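# Move the bone from the tray onto the table

## Task

Lift the bone out of the tray and set it down on the table next to the tray, while the apple, the ball and the root all stay inside the tray.

## Robot and tools

Robot: two arms. left_arm carries a left hand and has its base at (+0.025, +0.251, 0) m, yawed very slightly (quat_wxyz +1.000, 0, 0, -0.014). right_arm carries a right hand and has its base at (-0.016, -0.241, 0) m. A two-camera stand sits behind the arms. Loose objects may occasionally get a small push from outside.

Scene frame: origin at table-top height, halfway between the nominal bases. +x points out over the table, +z up, and left_arm is on the +y side. Image left and right do not follow these names. Results report end_effector_position (m) and end_effector_quat_wxyz in this frame. They also report each arm's Hand target, which is the last commanded pose after clipping.

Hand point: a spot 0.15 m out from the wrist face along the fingers and 0.05 m in front of the palm. Its +z runs along the straight fingers and +y comes out of the palm. On the right hand +x points away from the thumb; on the left hand +x points toward the thumb. Straight fingers reach 6 to 7 cm past the point and lie 6 cm behind it along -y. A wrist bracket on the little-finger side can strike objects. With the thumb turned in front of the palm, the hand can grasp items about 3.5 to 6.5 cm thick, or handles down to about 2.5 cm.

Row layout: every row has 28 numbers in [-1, 1], even when only one arm moves. In order: left dx, dy, dz, rx, ry, rz; then left little, ring, middle, index, thumb_bend, thumb_turn, force_limit, speed; then the same 14 numbers for the right arm. The six pose numbers are an offset, not a pose. They are measured from that arm's Hand target at the start of the action or move, along the Hand target's own axes (not scene axes). 1.0 equals 0.6 m or 180 degrees, and rx, ry, rz together form one rotation vector. Every row counts from that same start, not from the previous row, so sending an offset again moves the arm further. Six zeros re-command the current Hand target. The hand numbers are absolute targets: +1 is open or straight and -1 is curled or closed. thumb_turn -1 puts the thumb in front of the palm and +1 puts it beside the palm. force_limit maps linearly from -1 (about 0 N) to +1 (10 N; 15 N for the two thumb motors). speed rises from near zero at -1 to full speed at +0.48 and above; a full finger stroke takes 0.49 s at full speed. No value means no change. To keep a hand as it is, repeat the last eight hand numbers you sent in this scene. If you have sent none yet, use its hand_measured plus hand_force_limit and hand_speed.

Tools:
- execute_actions(actions, cameras): actions is a list of actions. Each action has up to 15 rows, one per 1/30 s step, and a short action repeats its final row. Images return only if the list is empty or cameras names them.
- move(target, speed, blend, blocking, cameras): target is one 28-number row, or up to 15 rows. All rows are offsets from the same starting Hand targets. Paths are straight and end together, taking 0.5 to 10 s. speed is in m/s (0.002 to 4.3, default 0.25); turning rate is capped at twice that in rad/s. blend, in metres, rounds corners, and 0 stops at each target. blocking=false returns after about 0.5 s while the move continues. The result adds a move: line giving done, off_target, moving, held or fault, plus limits=paced (the pose was clipped) or limits=held (steps were withheld). Paths do not avoid obstacles or the other arm.
- wait(seconds 0 to 10, cameras), stop(cameras), zoom_image(camera, region [x0, y0, x1, y1] in pixels, at most 504 by 504), show_instructions(), finished_scene(scene).
Cameras: cam_high, cam_left_wrist, cam_right_wrist, each 896x504. Calibration is approximate.

Result lines: hand_measured, hand_stopped_by (moving, target, force, stalled, fault) and hand_load_n each list six values in motor order. hand_load_n is positive when the finger is pushed open, and it drops to about 0 when a grip is lost. Joint velocities may read within noise. Joint torques include the arm's own weight. MOTOR HOT warns at 85 °C; an OVER-TEMPERATURE FAULT drops the arm for 30 to 60 s.

Behaviour: arms track loosely and often settle 1 to 3 cm short, mostly low. Waiting does not close that gap; the next command does, or you can add the missing distance as an offset. Commanded orientation is clipped to within 40 degrees of the measured one. A motor starts only when its target changes by at least 0.002. It then locks at its target or at force_limit. To squeeze harder, raise force_limit and send a target more closed than hand_measured. For a gentle grip, close at speed -0.94 or below.

Avoid: fast contacts and targets set deep past a contact; paths near an arm's own base; arms or hands touching each other; dropping the bone or releasing it while it moves; anything leaving the table; overloading fingers; holding loads or stretched poses long enough to overheat motors. To end a push against something, command back past the hand point. The scene is judged after finished_scene, with the robot no longer involved.

Each tool is called after "Emit:" by a JSON object that holds its "api" and its "payload", one argument or row to a line.

Reference images:

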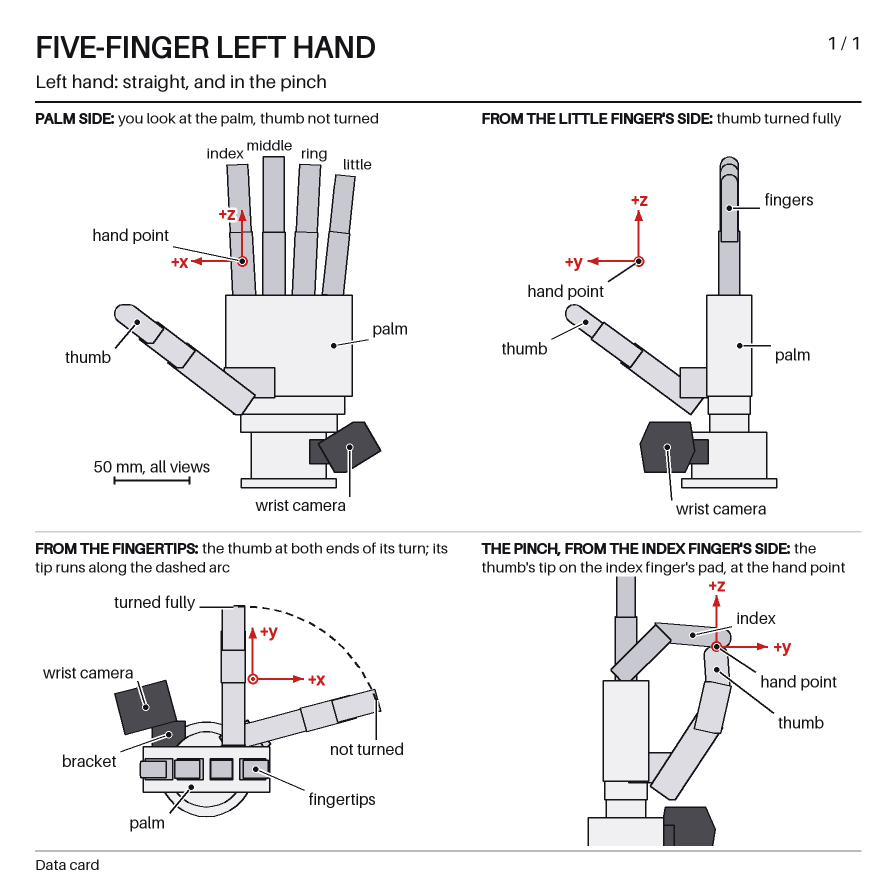

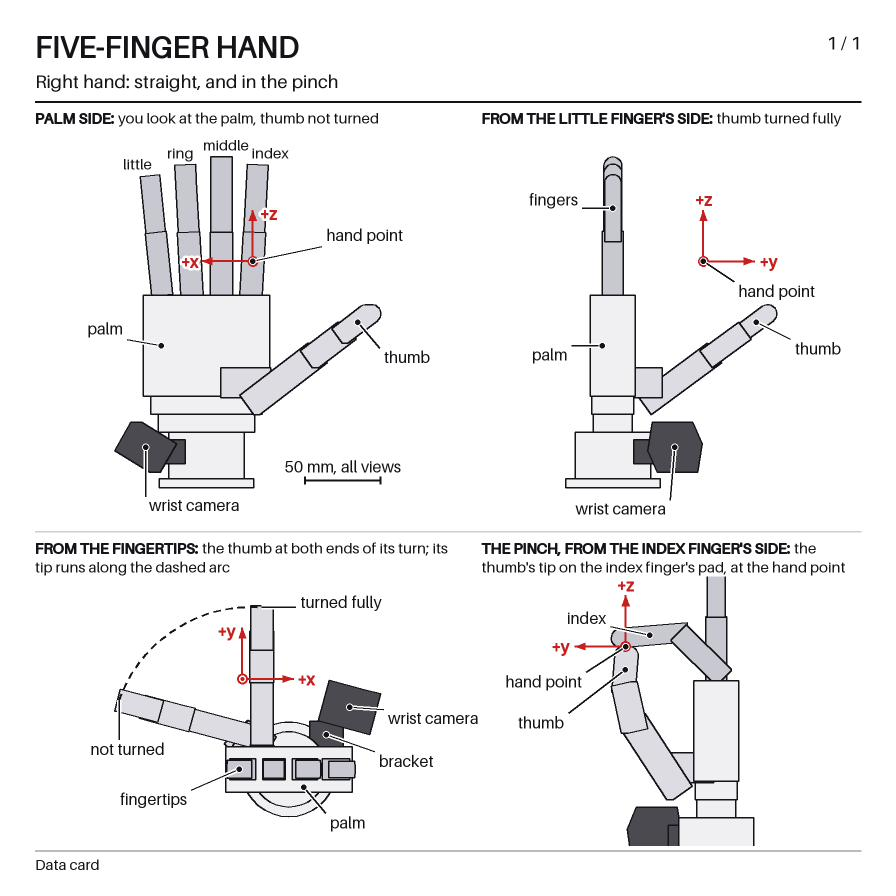

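## Session

Emit:
{"api": "execute_actions", "payload": {
  "actions": []
}}

Scene clock: 0.00 s.
left_arm: end_effector_position=(+0.6935, +0.5864, +0.2185) hand_measured=(+1.000, +1.000, +1.000, +1.000, +1.000, +1.000) hand_load_n=(+0.0, +0.5, +0.0, +0.0, +0.0, +0.0) hand_stopped_by=(target, target, target, target, target, target) hand_force_limit=0.00 hand_speed=-0.80 end_effector_quat_wxyz=(+0.022, +0.926, +0.174, +0.334) | right_arm: end_effector_position=(+0.4090, -0.4033, +0.2865) hand_measured=(+1.000, +1.000, +1.000, +1.000, +1.000, +1.000) hand_load_n=(+0.0, +0.0, +0.0, +0.0, +0.0, +0.0) hand_stopped_by=(target, target, target, target, target, target) hand_force_limit=0.00 hand_speed=-0.80 end_effector_quat_wxyz=(+0.372, -0.372, +0.850, +0.004)
Joint positions: left_arm=[0.655 1.894 1.718 -0.778 0.312 -1.414] | right_arm=[-0.707 1.393 1.332 -1.124 -0.676 0.176]
Joint velocities: within noise
Joint torques (N m): no reading
Heat: left arm: hottest elbow 22 °C; right arm: hottest waist 25 °C.
Hand target: left_arm +0.6995, +0.5906, +0.2431; +0.013, +0.920, +0.169, +0.353 | right_arm +0.4138, -0.4073, +0.3014; +0.380, -0.377, +0.844, -0.012

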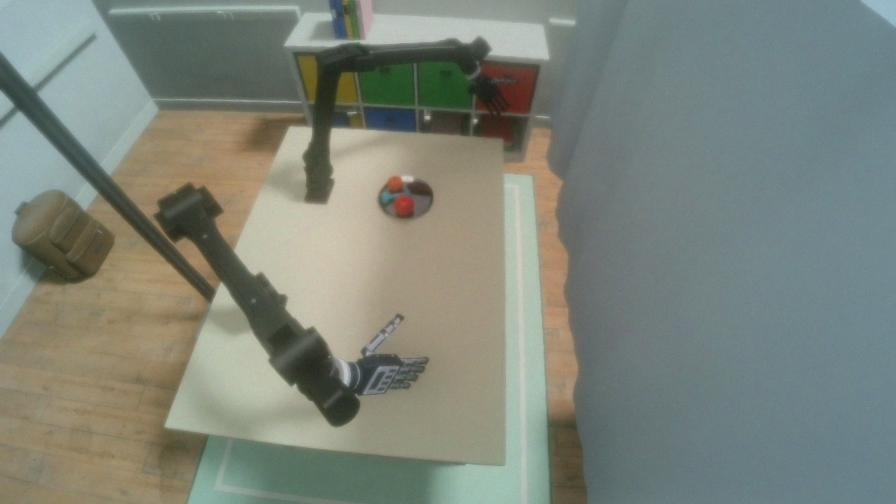

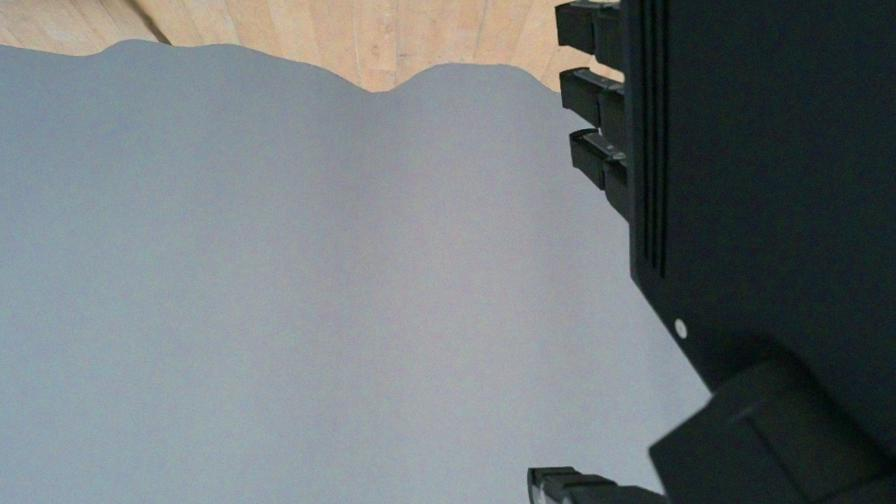

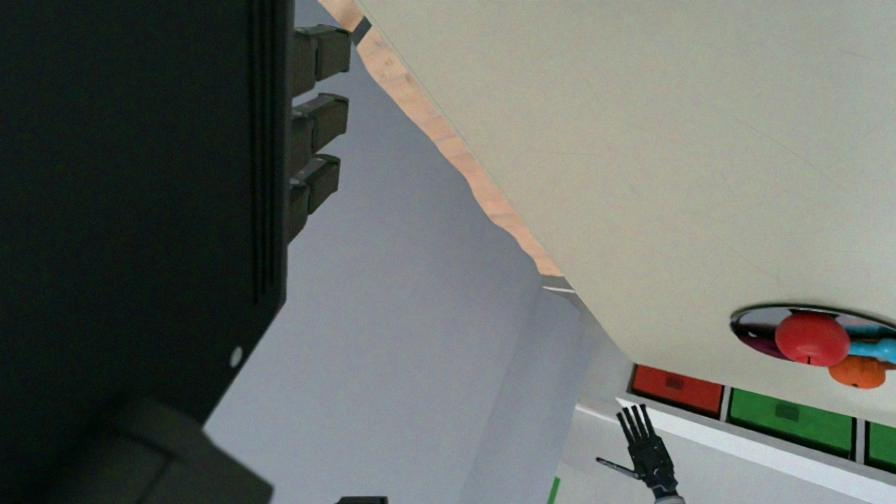

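Emit:
{"api": "zoom_image", "payload": {
  "camera": "cam_high",
  "region": [360, 160, 450, 230]
}}

Emit:
{"api": "zoom_image", "payload": {
  "camera": "cam_right_wrist",
  "region": [700, 270, 896, 420]
}}

Scaled by 5.600.

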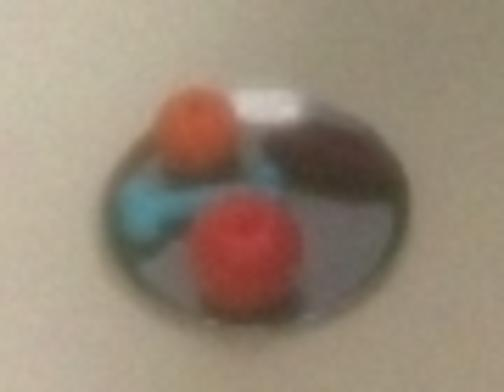

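Scaled by 2.571.

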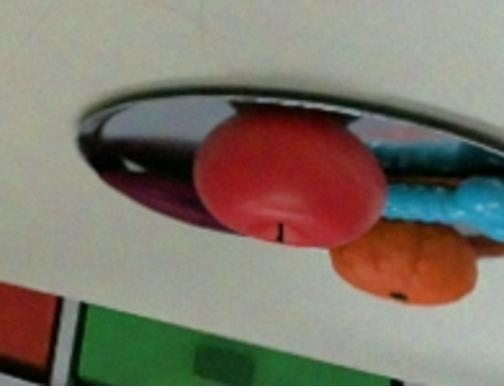

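Emit:
{"api": "move", "payload": {
  "target": [-0.532, 0.230, -0.318, -0.2458, 0.2272, 0.802, 1, 1, 1, 1, 1, 1, 0, -0.8, 0, 0, 0, 0, 0, 0, 1, 1, 1, 1, 1, 1, 0, -0.8],
  "speed": 0.4,
  "cameras": ["all"]
}}

Scene clock: 218.50 s.
left_arm: end_effector_position=(+0.3963, +0.3455, +0.1953) hand_measured=(+1.000, +1.000, +1.000, +1.000, +1.000, +1.000) hand_load_n=(+0.0, +0.0, +0.0, +0.0, +0.0, +0.0) hand_stopped_by=(target, target, target, target, target, target) hand_force_limit=0.00 hand_speed=-0.80 end_effector_quat_wxyz=(+0.104, -0.257, +0.888, -0.367) | right_arm: end_effector_position=(+0.4090, -0.4033, +0.2865) hand_measured=(+1.000, +1.000, +1.000, +1.000, +1.000, +1.000) hand_load_n=(-0.5, +0.0, +0.0, +0.0, +0.0, +0.0) hand_stopped_by=(target, target, target, target, target, target) hand_force_limit=0.00 hand_speed=-0.80 end_effector_quat_wxyz=(+0.372, -0.372, +0.850, +0.004)
Joint positions: left_arm=[0.531 1.38 1.207 -1.345 0.782 1.49] | right_arm=[-0.707 1.393 1.332 -1.124 -0.676 0.176]
Joint torques (N m): left_arm=[-1.03 -8.29 9.94 -0.47 0.52 0.04] | right_arm=[-0.67 -10.75 11.07 1.37 -0.6 0.08]
Heat: left arm: hottest elbow 37 °C; right arm: hottest elbow 33 °C.
Hand target: left_arm +0.3950, +0.3402, +0.2001; +0.105, -0.246, +0.891, -0.366 | right_arm +0.4138, -0.4073, +0.3014; +0.380, -0.377, +0.844, -0.012
Off the commanded pose: left_arm 0.007 m, 1 deg | right_arm 0.016 m, 2 deg.
move: off_target (right_arm)
camera_calibration:
cam_left_wrist: T_world_to_cam=[[0.153279, -0.705763, 0.691668, 0.0473098], [-0.974824, 0.00670987, 0.222875, 0.339994], [-0.161938, -0.708416, -0.686966, 0.561412], [0, 0, 0, 1]] pos_world=[0.415096, 0.428821, 0.277172]

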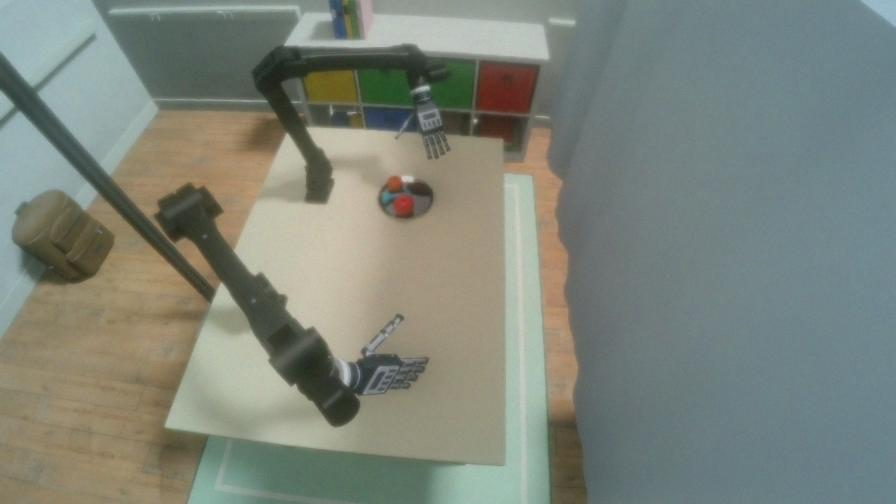

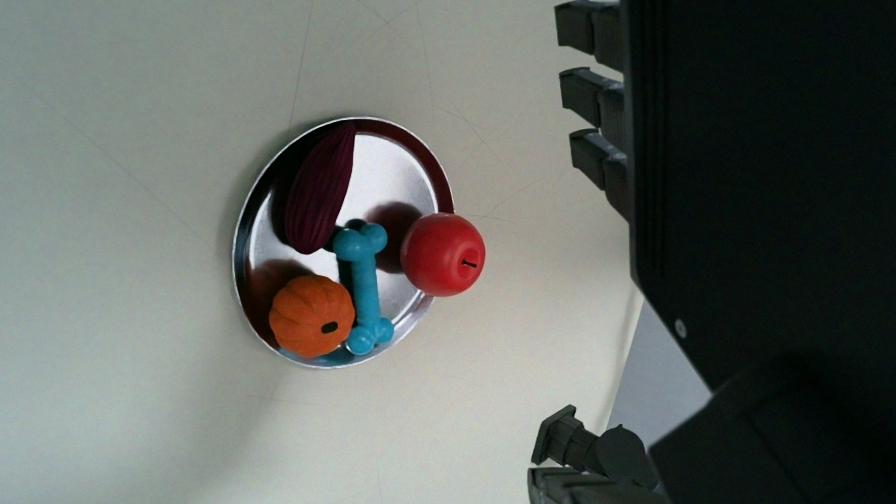

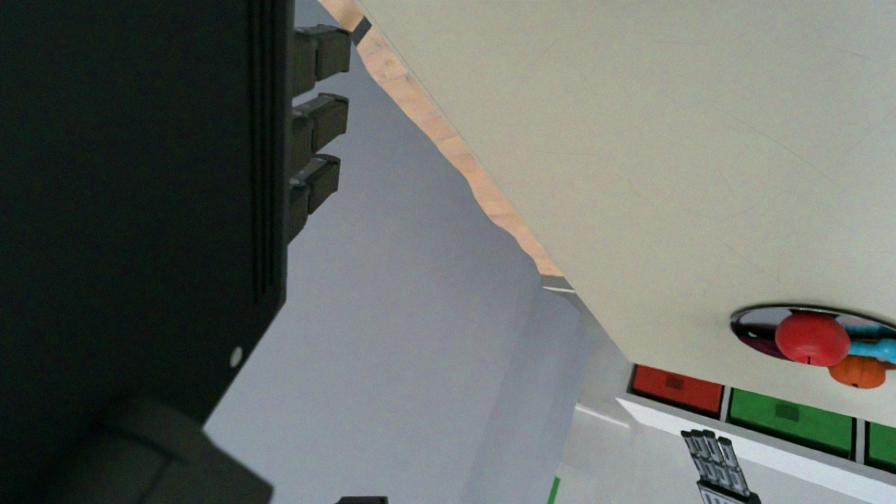

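Emit:
{"api": "move", "payload": {
  "target": [0.22, 0.0292, 0.1093, 0.0563, 0.0751, 0.0603, -1, -1, 0.12, 0.12, 0.45, -1, 0, 0, 0, 0, 0, 0, 0, 0, 1, 1, 1, 1, 1, 1, 0, -0.8],
  "speed": 0.25,
  "cameras": ["cam_high", "cam_left_wrist"]
}}

Scene clock: 341.37 s.
left_arm: end_effector_position=(+0.3014, +0.2489, +0.1355) hand_measured=(-1.000, -1.000, +0.120, +0.120, +0.450, -1.000) hand_load_n=(+0.0, +0.5, +0.0, +0.0, +0.0, +0.0) hand_stopped_by=(target, target, target, target, target, target) hand_force_limit=0.00 hand_speed=0.00 end_effector_quat_wxyz=(+0.053, -0.118, +0.880, -0.457) | right_arm: end_effector_position=(+0.4090, -0.4033, +0.2865) hand_measured=(+1.000, +1.000, +1.000, +1.000, +1.000, +1.000) hand_load_n=(+0.0, -0.5, +0.0, +0.0, +0.0, +0.0) hand_stopped_by=(target, target, target, target, target, target) hand_force_limit=0.00 hand_speed=-0.80 end_effector_quat_wxyz=(+0.372, -0.372, +0.850, +0.004)
Joint positions: left_arm=[0.457 1.254 0.868 -1.434 0.934 1.86] | right_arm=[-0.707 1.393 1.332 -1.124 -0.676 0.176]
Joint torques (N m): left_arm=[-0.91 -5.83 8.72 -1.03 0.77 0.02] | right_arm=[-0.67 -10.75 11.07 1.36 -0.6 0.09]
Heat: left arm: hottest elbow 32 °C; right arm: hottest elbow 33 °C.
Hand target: left_arm +0.2997, +0.2434, +0.1403; +0.055, -0.106, +0.881, -0.458 | right_arm +0.4138, -0.4073, +0.3014; +0.380, -0.377, +0.844, -0.012
Off the commanded pose: left_arm 0.008 m, 1 deg | right_arm 0.016 m, 2 deg.
move: off_target (right_arm)
camera_calibration:
cam_left_wrist: T_world_to_cam=[[-0.0877198, -0.592441, 0.800824, 0.0648513], [-0.935677, 0.324831, 0.137815, 0.18198], [-0.341779, -0.737224, -0.582828, 0.483759], [0, 0, 0, 1]] pos_world=[0.341303, 0.335947, 0.204934]
Images, in order (width x height): cam_high 896x504, cam_left_wrist 896x504.

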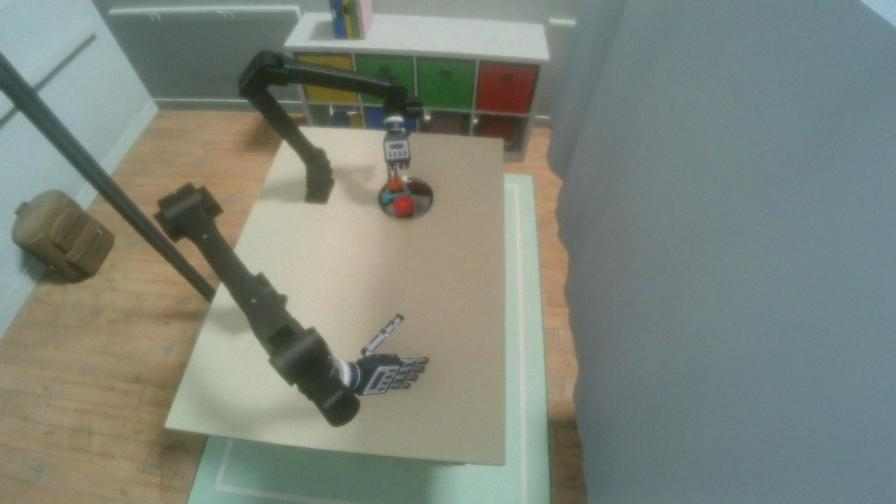

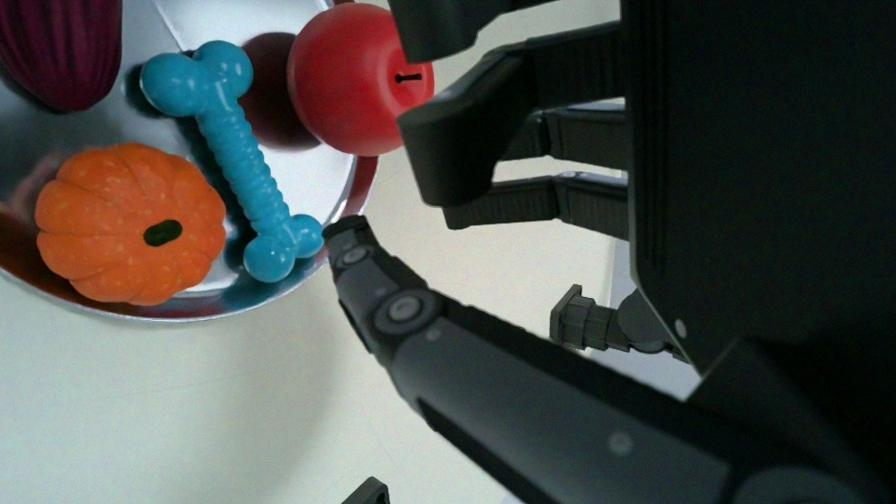

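Emit:
{"api": "zoom_image", "payload": {
  "camera": "cam_left_wrist",
  "region": [120, 0, 624, 340]
}}

Scaled by 1.000.

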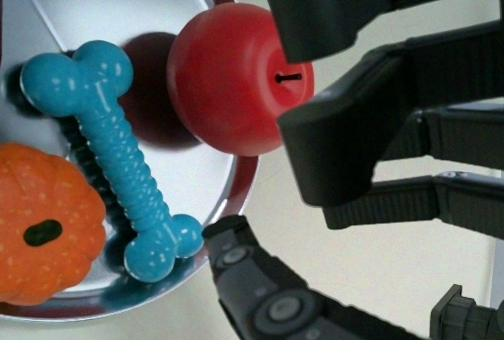

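Emit:
{"api": "move", "payload": {
  "target": [0.0125, 0.0937, 0.0855, 0, 0, 0, -1, -1, 0.12, 0.12, 0.4, -1, 0, 0, 0, 0, 0, 0, 0, 0, 1, 1, 1, 1, 1, 1, 0, -0.8],
  "speed": 0.15,
  "cameras": ["cam_left_wrist"]
}}

Scene clock: 399.07 s.
left_arm: end_effector_position=(+0.2937, +0.2370, +0.0670) hand_measured=(-1.000, -1.000, +0.120, +0.120, +0.400, -1.000) hand_load_n=(+0.0, +0.0, +0.0, +0.0, +0.0, +0.0) hand_stopped_by=(target, target, target, target, target, target) hand_force_limit=0.00 hand_speed=0.00 end_effector_quat_wxyz=(+0.060, -0.110, +0.881, -0.456) | right_arm: end_effector_position=(+0.4090, -0.4033, +0.2865) hand_measured=(+1.000, +1.000, +1.000, +1.000, +1.000, +1.000) hand_load_n=(+0.0, +0.0, +0.0, +0.0, +0.0, -0.5) hand_stopped_by=(target, target, target, target, target, target) hand_force_limit=0.00 hand_speed=-0.80 end_effector_quat_wxyz=(+0.372, -0.372, +0.850, +0.004)
Joint positions: left_arm=[0.431 1.306 0.714 -1.186 0.941 1.832] | right_arm=[-0.707 1.393 1.332 -1.124 -0.676 0.176]
Joint torques (N m): left_arm=[-1.38 -3.6 7.69 -0.06 0.77 -0.09] | right_arm=[-0.73 -10.7 11.07 1.36 -0.59 0.08]
Heat: left arm: hottest elbow 29 °C; right arm: hottest elbow 34 °C.
Hand target: left_arm +0.2946, +0.2322, +0.0649; +0.055, -0.106, +0.881, -0.458 | right_arm +0.4138, -0.4073, +0.3014; +0.380, -0.377, +0.844, -0.012
Off the commanded pose: left_arm 0.005 m, 1 deg | right_arm 0.016 m, 2 deg.
move: off_target (right_arm)
camera_calibration:
cam_left_wrist: T_world_to_cam=[[-0.108366, -0.595877, 0.79573, 0.119119], [-0.935328, 0.332282, 0.12145, 0.187344], [-0.336776, -0.731108, -0.593349, 0.430157], [0, 0, 0, 1]] pos_world=[0.333003, 0.32322, 0.137694]
Images, in order (width x height): cam_left_wrist 896x504.

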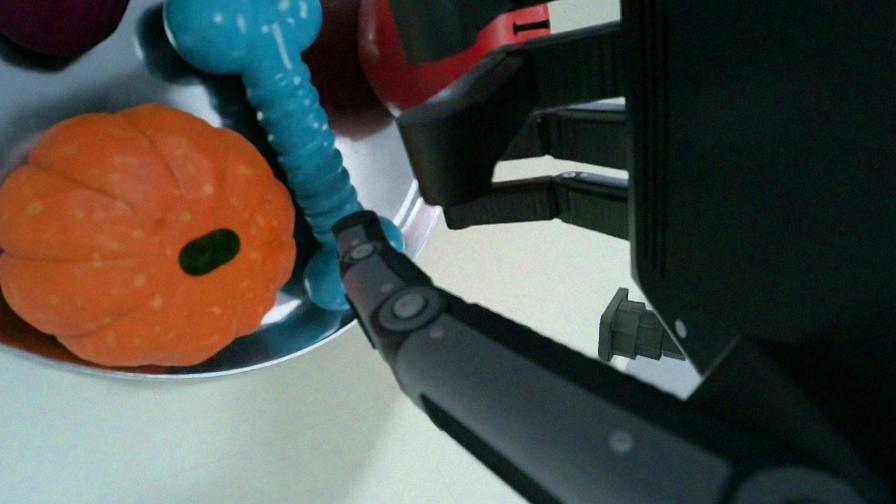

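Emit:
{"api": "move", "payload": {
  "target": [-0.0048, 0.0404, 0.0324, 0, 0, 0, -1, -1, 0.12, 0.12, 0.4, -1, 0, 0, 0, 0, 0, 0, 0, 0, 1, 1, 1, 1, 1, 1, 0, -0.8],
  "speed": 0.08,
  "cameras": ["cam_left_wrist"]
}}

Scene clock: 423.87 s.
left_arm: end_effector_position=(+0.2983, +0.2334, +0.0404) hand_measured=(-1.000, -1.000, +0.120, +0.120, +0.400, -1.000) hand_load_n=(+0.0, +0.0, -0.5, +0.0, -1.0, +0.0) hand_stopped_by=(target, target, target, target, target, target) hand_force_limit=0.00 hand_speed=0.00 end_effector_quat_wxyz=(+0.061, -0.109, +0.879, -0.460) | right_arm: end_effector_position=(+0.4090, -0.4033, +0.2865) hand_measured=(+1.000, +1.000, +1.000, +1.000, +1.000, +1.000) hand_load_n=(+0.0, +0.0, +0.0, +0.5, +0.0, +0.0) hand_stopped_by=(target, target, target, target, target, target) hand_force_limit=0.00 hand_speed=-0.80 end_effector_quat_wxyz=(+0.372, -0.372, +0.850, +0.004)
Joint positions: left_arm=[0.418 1.366 0.68 -1.076 0.951 1.812] | right_arm=[-0.707 1.393 1.332 -1.124 -0.676 0.176]
Joint torques (N m): left_arm=[-0.73 -3.9 6.87 0.34 0.43 -0.12] | right_arm=[-0.79 -10.7 11.07 1.37 -0.6 0.09]
Heat: left arm: hottest elbow 29 °C; right arm: hottest elbow 34 °C.
Hand target: left_arm +0.2979, +0.2309, +0.0339; +0.055, -0.106, +0.881, -0.458 | right_arm +0.4138, -0.4073, +0.3014; +0.380, -0.377, +0.844, -0.012
Off the commanded pose: left_arm 0.007 m, 1 deg | right_arm 0.016 m, 2 deg.
move: off_target (right_arm)
camera_calibration:
cam_left_wrist: T_world_to_cam=[[-0.110801, -0.590218, 0.799603, 0.137937], [-0.935797, 0.332893, 0.116048, 0.196212], [-0.334676, -0.735408, -0.589209, 0.413548], [0, 0, 0, 1]] pos_world=[0.337303, 0.320222, 0.110602]
Images, in order (width x height): cam_left_wrist 896x504.

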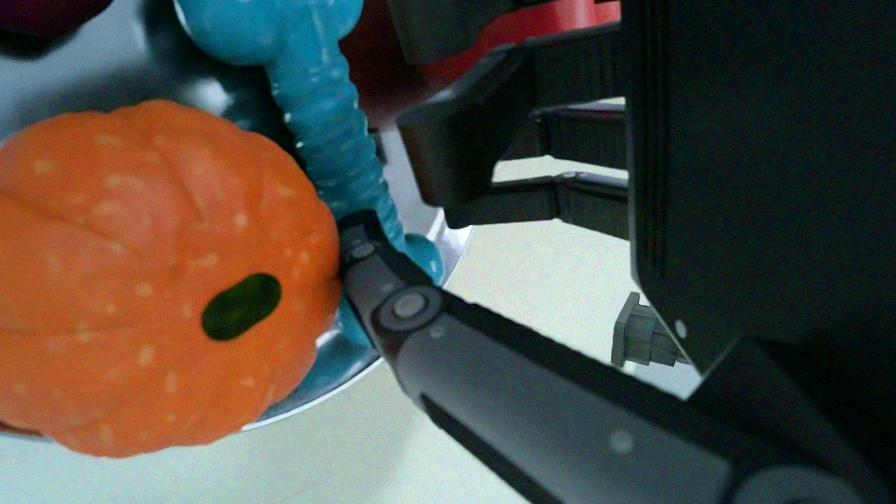

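Emit:
{"api": "zoom_image", "payload": {
  "camera": "cam_left_wrist",
  "region": [250, 90, 500, 330]
}}

Scaled by 2.016.

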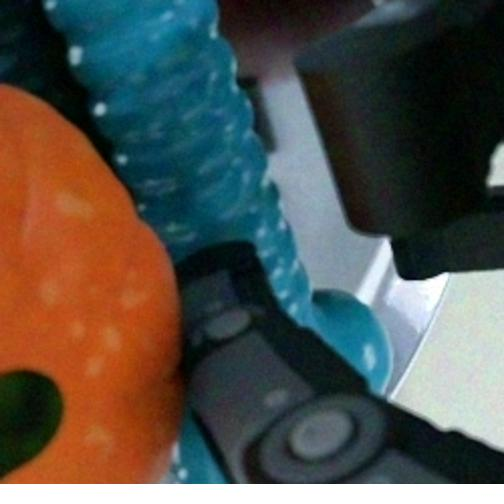

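Emit:
{"api": "move", "payload": {
  "target": [0, 0.0247, 0.0123, 0, 0, 0, -1, -1, 0.12, 0.12, 0.5, -1, 0, 0, 0, 0, 0, 0, 0, 0, 1, 1, 1, 1, 1, 1, 0, -0.8],
  "speed": 0.05,
  "cameras": ["cam_left_wrist"]
}}

Scene clock: 466.43 s.
left_arm: end_effector_position=(+0.2986, +0.2327, +0.0306) hand_measured=(-1.000, -1.000, +0.120, +0.120, +0.500, -1.000) hand_load_n=(+0.0, +0.0, -2.0, +0.0, -0.5, +0.5) hand_stopped_by=(target, target, target, target, target, target) hand_force_limit=0.00 hand_speed=0.00 end_effector_quat_wxyz=(+0.059, -0.111, +0.878, -0.462) | right_arm: end_effector_position=(+0.4090, -0.4033, +0.2865) hand_measured=(+1.000, +1.000, +1.000, +1.000, +1.000, +1.000) hand_load_n=(+0.0, +0.0, +0.0, +0.0, +0.0, +0.0) hand_stopped_by=(target, target, target, target, target, target) hand_force_limit=0.00 hand_speed=-0.80 end_effector_quat_wxyz=(+0.372, -0.372, +0.850, +0.004)
Joint positions: left_arm=[0.418 1.392 0.67 -1.045 0.955 1.812] | right_arm=[-0.707 1.393 1.332 -1.124 -0.676 0.176]
Joint torques (N m): left_arm=[-0.32 -3.02 6.05 0.76 0.25 0.07] | right_arm=[-0.79 -10.81 11.07 1.37 -0.6 0.08]
Heat: left arm: hottest elbow 29 °C; right arm: hottest elbow 34 °C.
Hand target: left_arm +0.2972, +0.2333, +0.0175; +0.055, -0.107, +0.881, -0.458 | right_arm +0.4138, -0.4073, +0.3014; +0.380, -0.377, +0.844, -0.012
Off the commanded pose: left_arm 0.013 m, 1 deg | right_arm 0.016 m, 2 deg.
move: off_target (left_arm, right_arm)
camera_calibration:
cam_left_wrist: T_world_to_cam=[[-0.107363, -0.585869, 0.803263, 0.143223], [-0.935591, 0.332876, 0.117738, 0.197755], [-0.336366, -0.738885, -0.583872, 0.40851], [0, 0, 0, 1]] pos_world=[0.337803, 0.319924, 0.100189]
Images, in order (width x height): cam_left_wrist 896x504.

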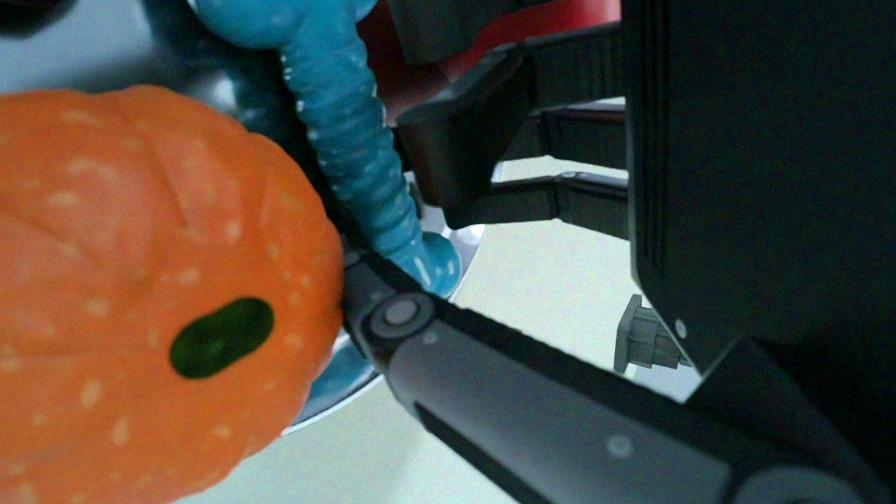

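Emit:
{"api": "move", "payload": {
  "target": [0.0143, -0.0392, -0.024, 0, 0, 0, -1, -1, 0.12, 0.3, 0.5, -1, 0, 0, 0, 0, 0, 0, 0, 0, 1, 1, 1, 1, 1, 1, 0, -0.8],
  "speed": 0.08,
  "cameras": ["cam_left_wrist"]
}}

Scene clock: 502.63 s.
left_arm: end_effector_position=(+0.2906, +0.2310, +0.0411) hand_measured=(-1.000, -1.000, +0.120, +0.300, +0.500, -1.000) hand_load_n=(+0.0, +0.0, +0.0, +0.0, +0.0, -0.5) hand_stopped_by=(target, target, target, target, target, target) hand_force_limit=0.00 hand_speed=0.00 end_effector_quat_wxyz=(+0.053, -0.113, +0.879, -0.459) | right_arm: end_effector_position=(+0.4090, -0.4033, +0.2865) hand_measured=(+1.000, +1.000, +1.000, +1.000, +1.000, +1.000) hand_load_n=(+0.0, +0.0, +0.0, +0.0, +0.0, -0.5) hand_stopped_by=(target, target, target, target, target, target) hand_force_limit=0.00 hand_speed=-0.80 end_effector_quat_wxyz=(+0.372, -0.372, +0.850, +0.004)
Joint positions: left_arm=[0.418 1.354 0.67 -1.094 0.946 1.813] | right_arm=[-0.707 1.393 1.332 -1.124 -0.676 0.176]
Joint torques (N m): left_arm=[-0.32 -5.83 7.2 -1.02 0.57 0.03] | right_arm=[-0.79 -10.75 11.07 1.37 -0.6 0.09]
Heat: left arm: hottest elbow 28 °C; right arm: hottest elbow 35 °C.
Hand target: left_arm +0.2893, +0.2296, +0.0450; +0.055, -0.106, +0.881, -0.458 | right_arm +0.4138, -0.4073, +0.3014; +0.380, -0.377, +0.844, -0.012
Off the commanded pose: left_arm 0.004 m, 1 deg | right_arm 0.016 m, 2 deg.
move: off_target (right_arm)
camera_calibration:
cam_left_wrist: T_world_to_cam=[[-0.0983802, -0.588718, 0.80233, 0.131019], [-0.933195, 0.334606, 0.131094, 0.187929], [-0.345641, -0.735833, -0.582307, 0.412683], [0, 0, 0, 1]] pos_world=[0.330905, 0.317917, 0.110551]
Images, in order (width x height): cam_left_wrist 896x504.

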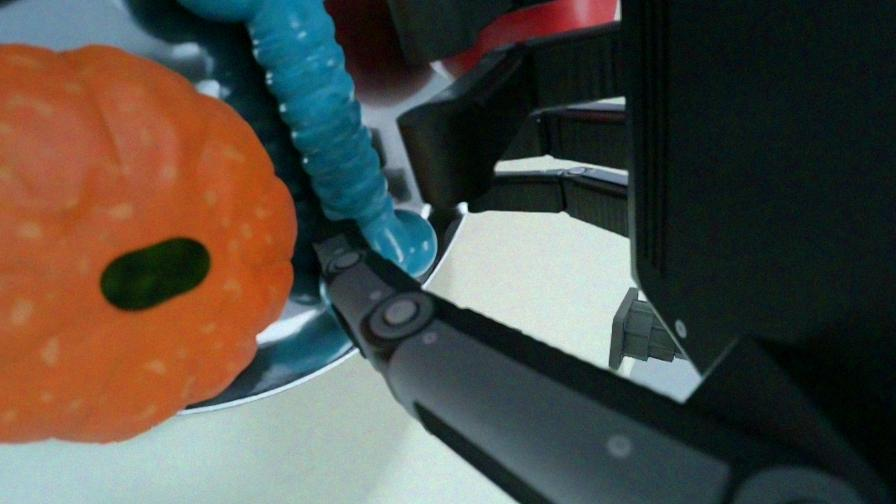

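Emit:
{"api": "move", "payload": {
  "target": [0, 0.037, 0.0228, 0, 0, 0, -1, -1, 0.12, 0.3, 0.5, -1, 0, 0, 0, 0, 0, 0, 0, 0, 1, 1, 1, 1, 1, 1, 0, -0.8],
  "speed": 0.05,
  "cameras": ["cam_left_wrist"]
}}

Scene clock: 510.33 s.
left_arm: end_effector_position=(+0.2922, +0.2304, +0.0309) hand_measured=(-1.000, -1.000, +0.120, +0.300, +0.500, -1.000) hand_load_n=(+0.0, +0.0, -1.0, +0.0, +0.0, -0.5) hand_stopped_by=(target, target, target, target, target, target) hand_force_limit=0.00 hand_speed=0.00 end_effector_quat_wxyz=(+0.061, -0.107, +0.879, -0.461) | right_arm: end_effector_position=(+0.4090, -0.4033, +0.2865) hand_measured=(+1.000, +1.000, +1.000, +1.000, +1.000, +1.000) hand_load_n=(+0.0, +0.0, +0.0, +0.5, -0.5, +0.0) hand_stopped_by=(target, target, target, target, target, target) hand_force_limit=0.00 hand_speed=-0.80 end_effector_quat_wxyz=(+0.372, -0.372, +0.850, +0.004)
Joint positions: left_arm=[0.418 1.372 0.653 -1.049 0.953 1.821] | right_arm=[-0.707 1.393 1.332 -1.124 -0.676 0.176]
Joint torques (N m): left_arm=[-0.03 -2.84 5.81 0.57 0.27 0.04] | right_arm=[-0.73 -10.75 11.07 1.37 -0.6 0.08]
Heat: left arm: hottest elbow 28 °C; right arm: hottest elbow 35 °C.
Hand target: left_arm +0.2888, +0.2310, +0.0190; +0.055, -0.107, +0.881, -0.458 | right_arm +0.4138, -0.4073, +0.3014; +0.380, -0.377, +0.844, -0.012
Off the commanded pose: left_arm 0.012 m, 1 deg | right_arm 0.016 m, 2 deg.
move: off_target (left_arm, right_arm)
camera_calibration:
cam_left_wrist: T_world_to_cam=[[-0.115118, -0.587544, 0.800962, 0.143621], [-0.934431, 0.337621, 0.11336, 0.191128], [-0.337026, -0.735394, -0.587886, 0.404345], [0, 0, 0, 1]] pos_world=[0.331404, 0.317208, 0.101007]
Images, in order (width x height): cam_left_wrist 896x504.

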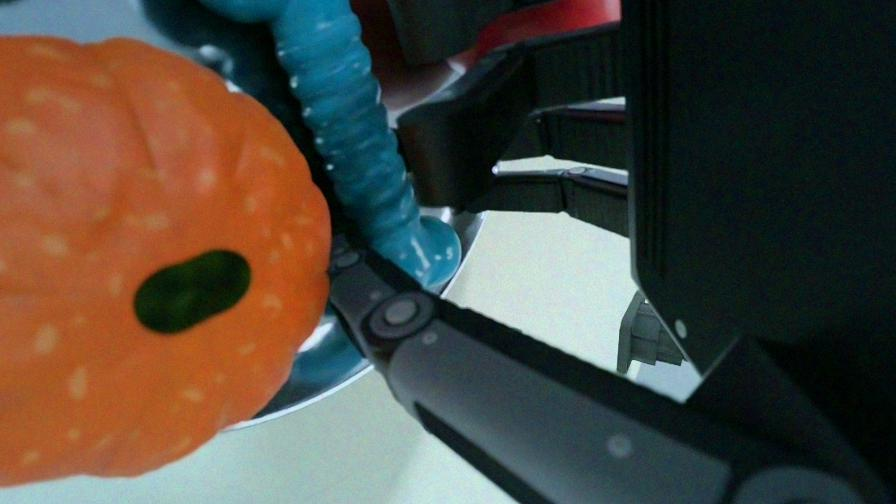

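Emit:
{"api": "zoom_image", "payload": {
  "camera": "cam_left_wrist",
  "region": [280, 0, 640, 300]
}}

Emit:
{"api": "execute_actions", "payload": {
  "actions": []
}}

Scaled by 1.400.

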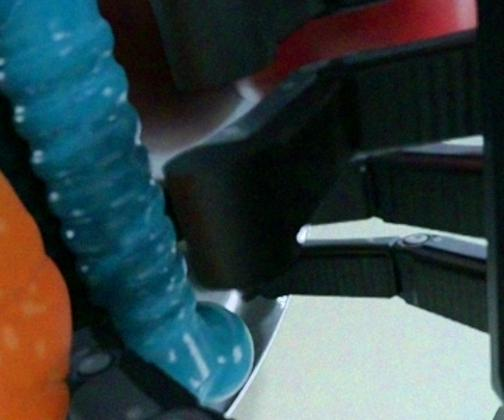

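Scene clock: 523.33 s.
left_arm: end_effector_position=(+0.2923, +0.2305, +0.0309) hand_measured=(-1.000, -1.000, +0.120, +0.300, +0.500, -1.000) hand_load_n=(+0.0, +0.0, -1.5, +0.0, +0.0, -0.5) hand_stopped_by=(target, target, target, target, target, target) hand_force_limit=0.00 hand_speed=0.00 end_effector_quat_wxyz=(+0.061, -0.107, +0.879, -0.461) | right_arm: end_effector_position=(+0.4090, -0.4033, +0.2865) hand_measured=(+1.000, +1.000, +1.000, +1.000, +1.000, +1.000) hand_load_n=(+0.0, +0.0, +0.0, +0.0, +0.0, +0.0) hand_stopped_by=(target, target, target, target, target, target) hand_force_limit=0.00 hand_speed=-0.80 end_effector_quat_wxyz=(+0.372, -0.372, +0.850, +0.004)
Joint positions: left_arm=[0.418 1.372 0.653 -1.048 0.953 1.821] | right_arm=[-0.707 1.393 1.332 -1.124 -0.676 0.176]
Joint velocities: within noise
Joint torques (N m): left_arm=[-0.03 -2.96 5.81 0.53 0.27 0.03] | right_arm=[-0.73 -10.75 11.07 1.36 -0.6 0.09]
Heat: left arm: hottest elbow 27 °C; right arm: hottest elbow 35 °C.
Hand target: left_arm +0.2888, +0.2310, +0.0190; +0.055, -0.107, +0.881, -0.458 | right_arm +0.4138, -0.4073, +0.3014; +0.380, -0.377, +0.844, -0.012
Off the commanded pose: left_arm 0.012 m, 1 deg | right_arm 0.016 m, 2 deg.
camera_calibration:
cam_left_wrist: T_world_to_cam=[[-0.115423, -0.587643, 0.800845, 0.143835], [-0.934463, 0.337631, 0.113066, 0.191225], [-0.336833, -0.73531, -0.588101, 0.404384], [0, 0, 0, 1]] pos_world=[0.331504, 0.317308, 0.101008]

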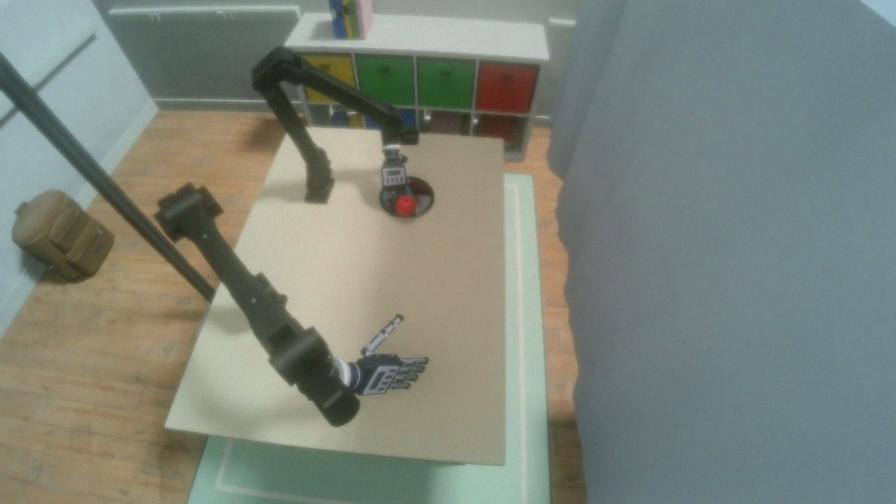

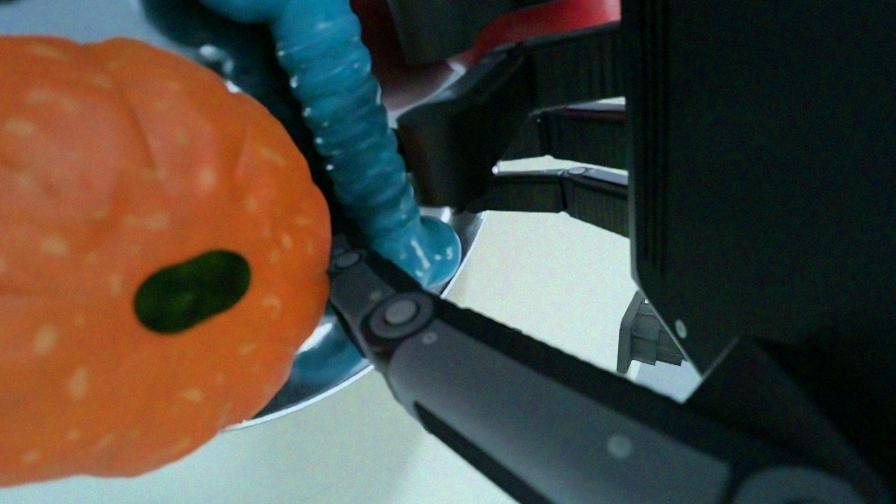

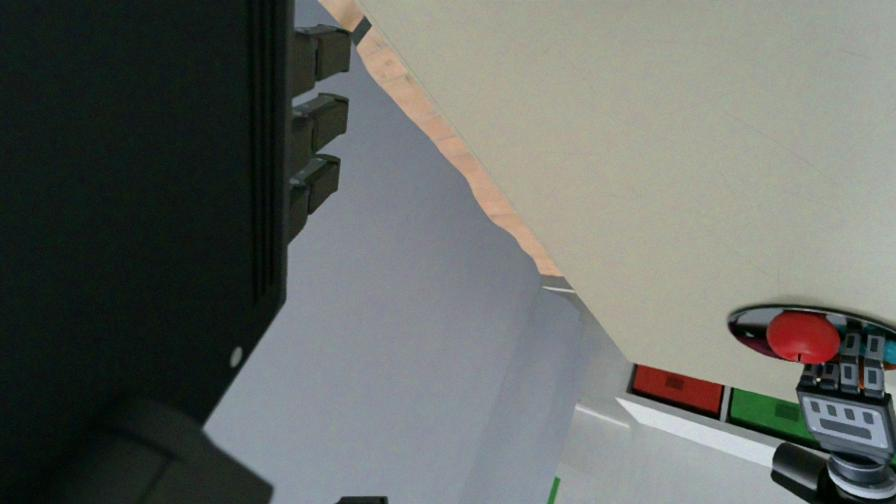

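Emit:
{"api": "zoom_image", "payload": {
  "camera": "cam_right_wrist",
  "region": [710, 290, 896, 410]
}}

Emit:
{"api": "zoom_image", "payload": {
  "camera": "cam_high",
  "region": [360, 140, 450, 230]
}}

Scaled by 2.710.

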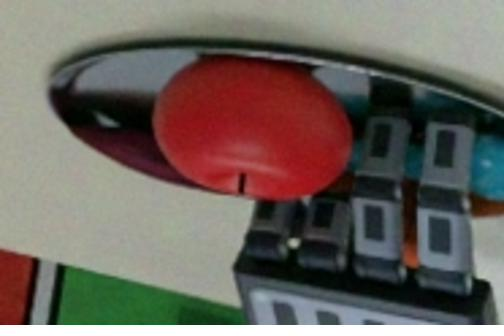

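Scaled by 5.600.

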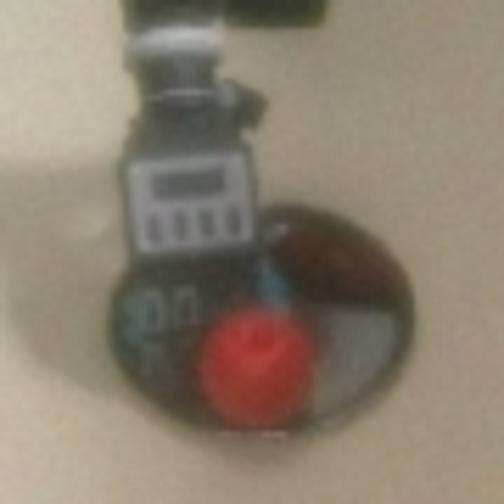

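Emit:
{"api": "move", "payload": {
  "target": [0, 0.0145, 0.0055, 0, 0, 0, -1, -1, 0.12, 0.3, 0.5, -1, 0, 0, 0, 0, 0, 0, 0, 0, 1, 1, 1, 1, 1, 1, 0, -0.8],
  "speed": 0.05,
  "cameras": ["cam_left_wrist", "cam_right_wrist"]
}}

Scene clock: 550.67 s.
left_arm: end_effector_position=(+0.2938, +0.2291, +0.0295) hand_measured=(-1.000, -1.000, +0.120, +0.300, +0.500, -1.000) hand_load_n=(+0.0, +0.0, -2.5, +0.0, +0.0, +0.0) hand_stopped_by=(target, target, target, target, target, target) hand_force_limit=0.00 hand_speed=0.00 end_effector_quat_wxyz=(+0.062, -0.107, +0.876, -0.466) | right_arm: end_effector_position=(+0.4090, -0.4033, +0.2865) hand_measured=(+1.000, +1.000, +1.000, +1.000, +1.000, +1.000) hand_load_n=(+0.0, +0.0, +0.0, +0.0, +0.0, +0.0) hand_stopped_by=(target, target, target, target, target, target) hand_force_limit=0.00 hand_speed=-0.80 end_effector_quat_wxyz=(+0.372, -0.372, +0.850, +0.004)
Joint positions: left_arm=[0.418 1.381 0.652 -1.039 0.964 1.821] | right_arm=[-0.707 1.393 1.332 -1.124 -0.676 0.176]
Joint torques (N m): left_arm=[0.15 -1.9 5.2 0.96 -0.17 0.15] | right_arm=[-0.73 -10.7 11.08 1.35 -0.59 0.09]
Heat: left arm: hottest elbow 27 °C; right arm: hottest elbow 35 °C.
Hand target: left_arm +0.2883, +0.2332, +0.0100; +0.055, -0.107, +0.881, -0.458 | right_arm +0.4138, -0.4073, +0.3014; +0.380, -0.377, +0.844, -0.012
Off the commanded pose: left_arm 0.021 m, 1 deg | right_arm 0.016 m, 2 deg.
move: off_target (left_arm, right_arm)
camera_calibration:
cam_left_wrist: T_world_to_cam=[[-0.116873, -0.579601, 0.806476, 0.14276], [-0.935564, 0.33674, 0.106429, 0.194097], [-0.333259, -0.74207, -0.58161, 0.403374], [0, 0, 0, 1]] pos_world=[0.332703, 0.316715, 0.0988161]
Images, in order (width x height): cam_left_wrist 896x504, cam_right_wrist 896x504.

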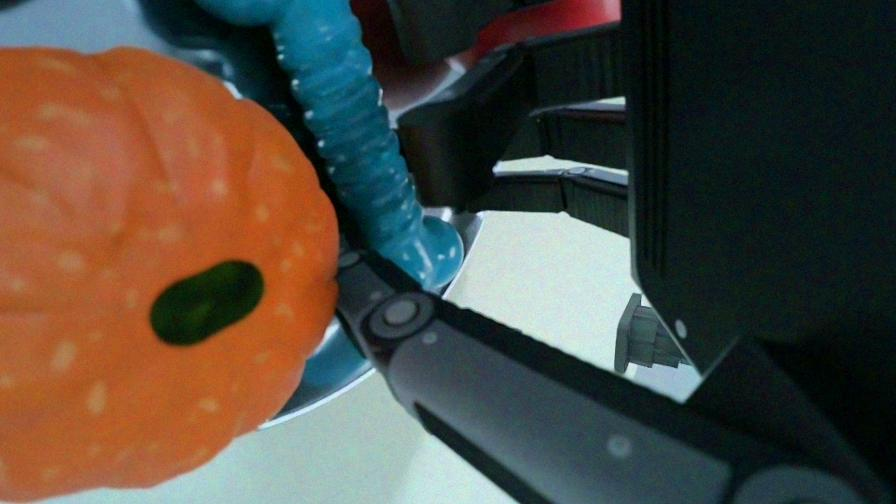

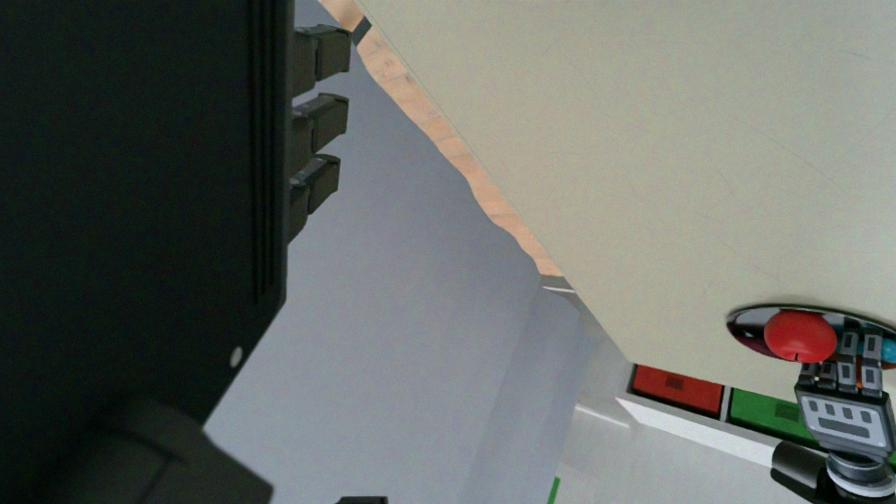

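Emit:
{"api": "move", "payload": {
  "target": [-0.0097, -0.0305, -0.0263, 0, 0, 0, -1, -1, 0.12, 0.3, 0.5, -1, 0, 0, 0, 0, 0, 0, 0, 0, 1, 1, 1, 1, 1, 1, 0, -0.8],
  "speed": 0.05,
  "cameras": ["cam_left_wrist", "cam_right_wrist"]
}}

Scene clock: 614.07 s.
left_arm: end_effector_position=(+0.2879, +0.2287, +0.0308) hand_measured=(-1.000, -1.000, +0.120, +0.300, +0.500, -1.000) hand_load_n=(+0.0, +0.5, -0.5, +0.0, +0.0, +0.0) hand_stopped_by=(target, target, target, target, target, target) hand_force_limit=0.00 hand_speed=0.00 end_effector_quat_wxyz=(+0.052, -0.104, +0.878, -0.465) | right_arm: end_effector_position=(+0.4090, -0.4033, +0.2865) hand_measured=(+1.000, +1.000, +1.000, +1.000, +1.000, +1.000) hand_load_n=(+0.0, +0.0, +0.0, +0.0, +0.0, +0.0) hand_stopped_by=(target, target, target, target, target, target) hand_force_limit=0.00 hand_speed=-0.80 end_effector_quat_wxyz=(+0.372, -0.372, +0.850, +0.004)
Joint positions: left_arm=[0.418 1.381 0.655 -1.076 0.955 1.845] | right_arm=[-0.707 1.393 1.332 -1.124 -0.676 0.176]
Joint torques (N m): left_arm=[0.97 -4.54 8.99 -1.05 0.1 0.04] | right_arm=[-0.67 -10.75 11.1 1.35 -0.59 0.08]
Heat: left arm: hottest elbow 27 °C; right arm: hottest elbow 35 °C.
Hand target: left_arm +0.2934, +0.2370, +0.0340; +0.055, -0.107, +0.881, -0.458 | right_arm +0.4138, -0.4073, +0.3014; +0.380, -0.377, +0.844, -0.012
Off the commanded pose: left_arm 0.010 m, 1 deg | right_arm 0.016 m, 2 deg.
move: off_target (right_arm)
camera_calibration:
cam_left_wrist: T_world_to_cam=[[-0.113735, -0.578413, 0.807777, 0.139587], [-0.928582, 0.350991, 0.120584, 0.1828], [-0.353269, -0.736372, -0.577024, 0.406168], [0, 0, 0, 1]] pos_world=[0.329107, 0.315669, 0.0995714]
Images, in order (width x height): cam_left_wrist 896x504, cam_right_wrist 896x504.

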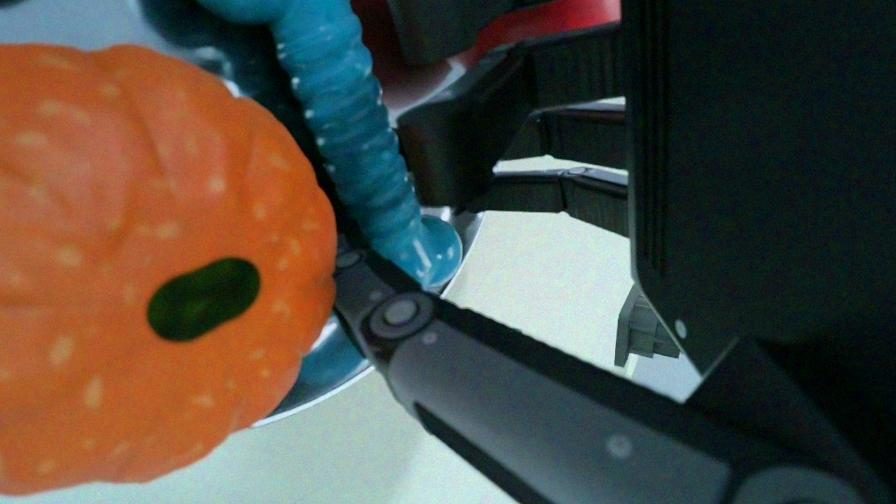

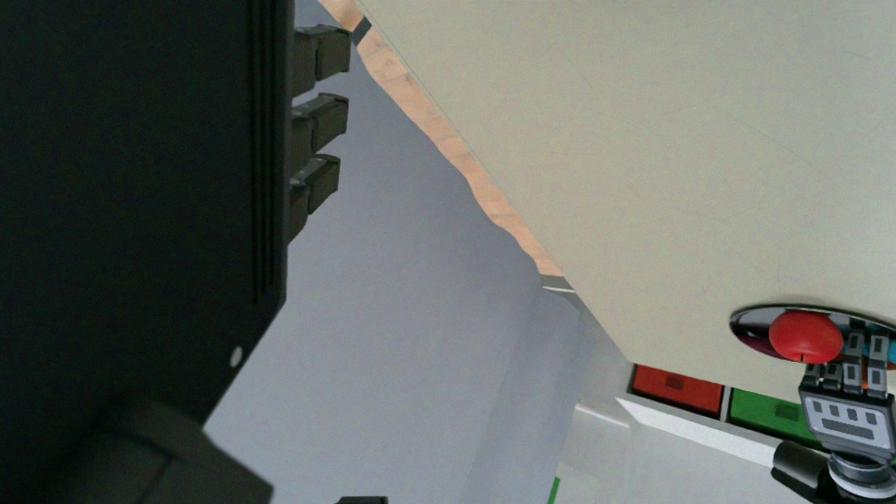

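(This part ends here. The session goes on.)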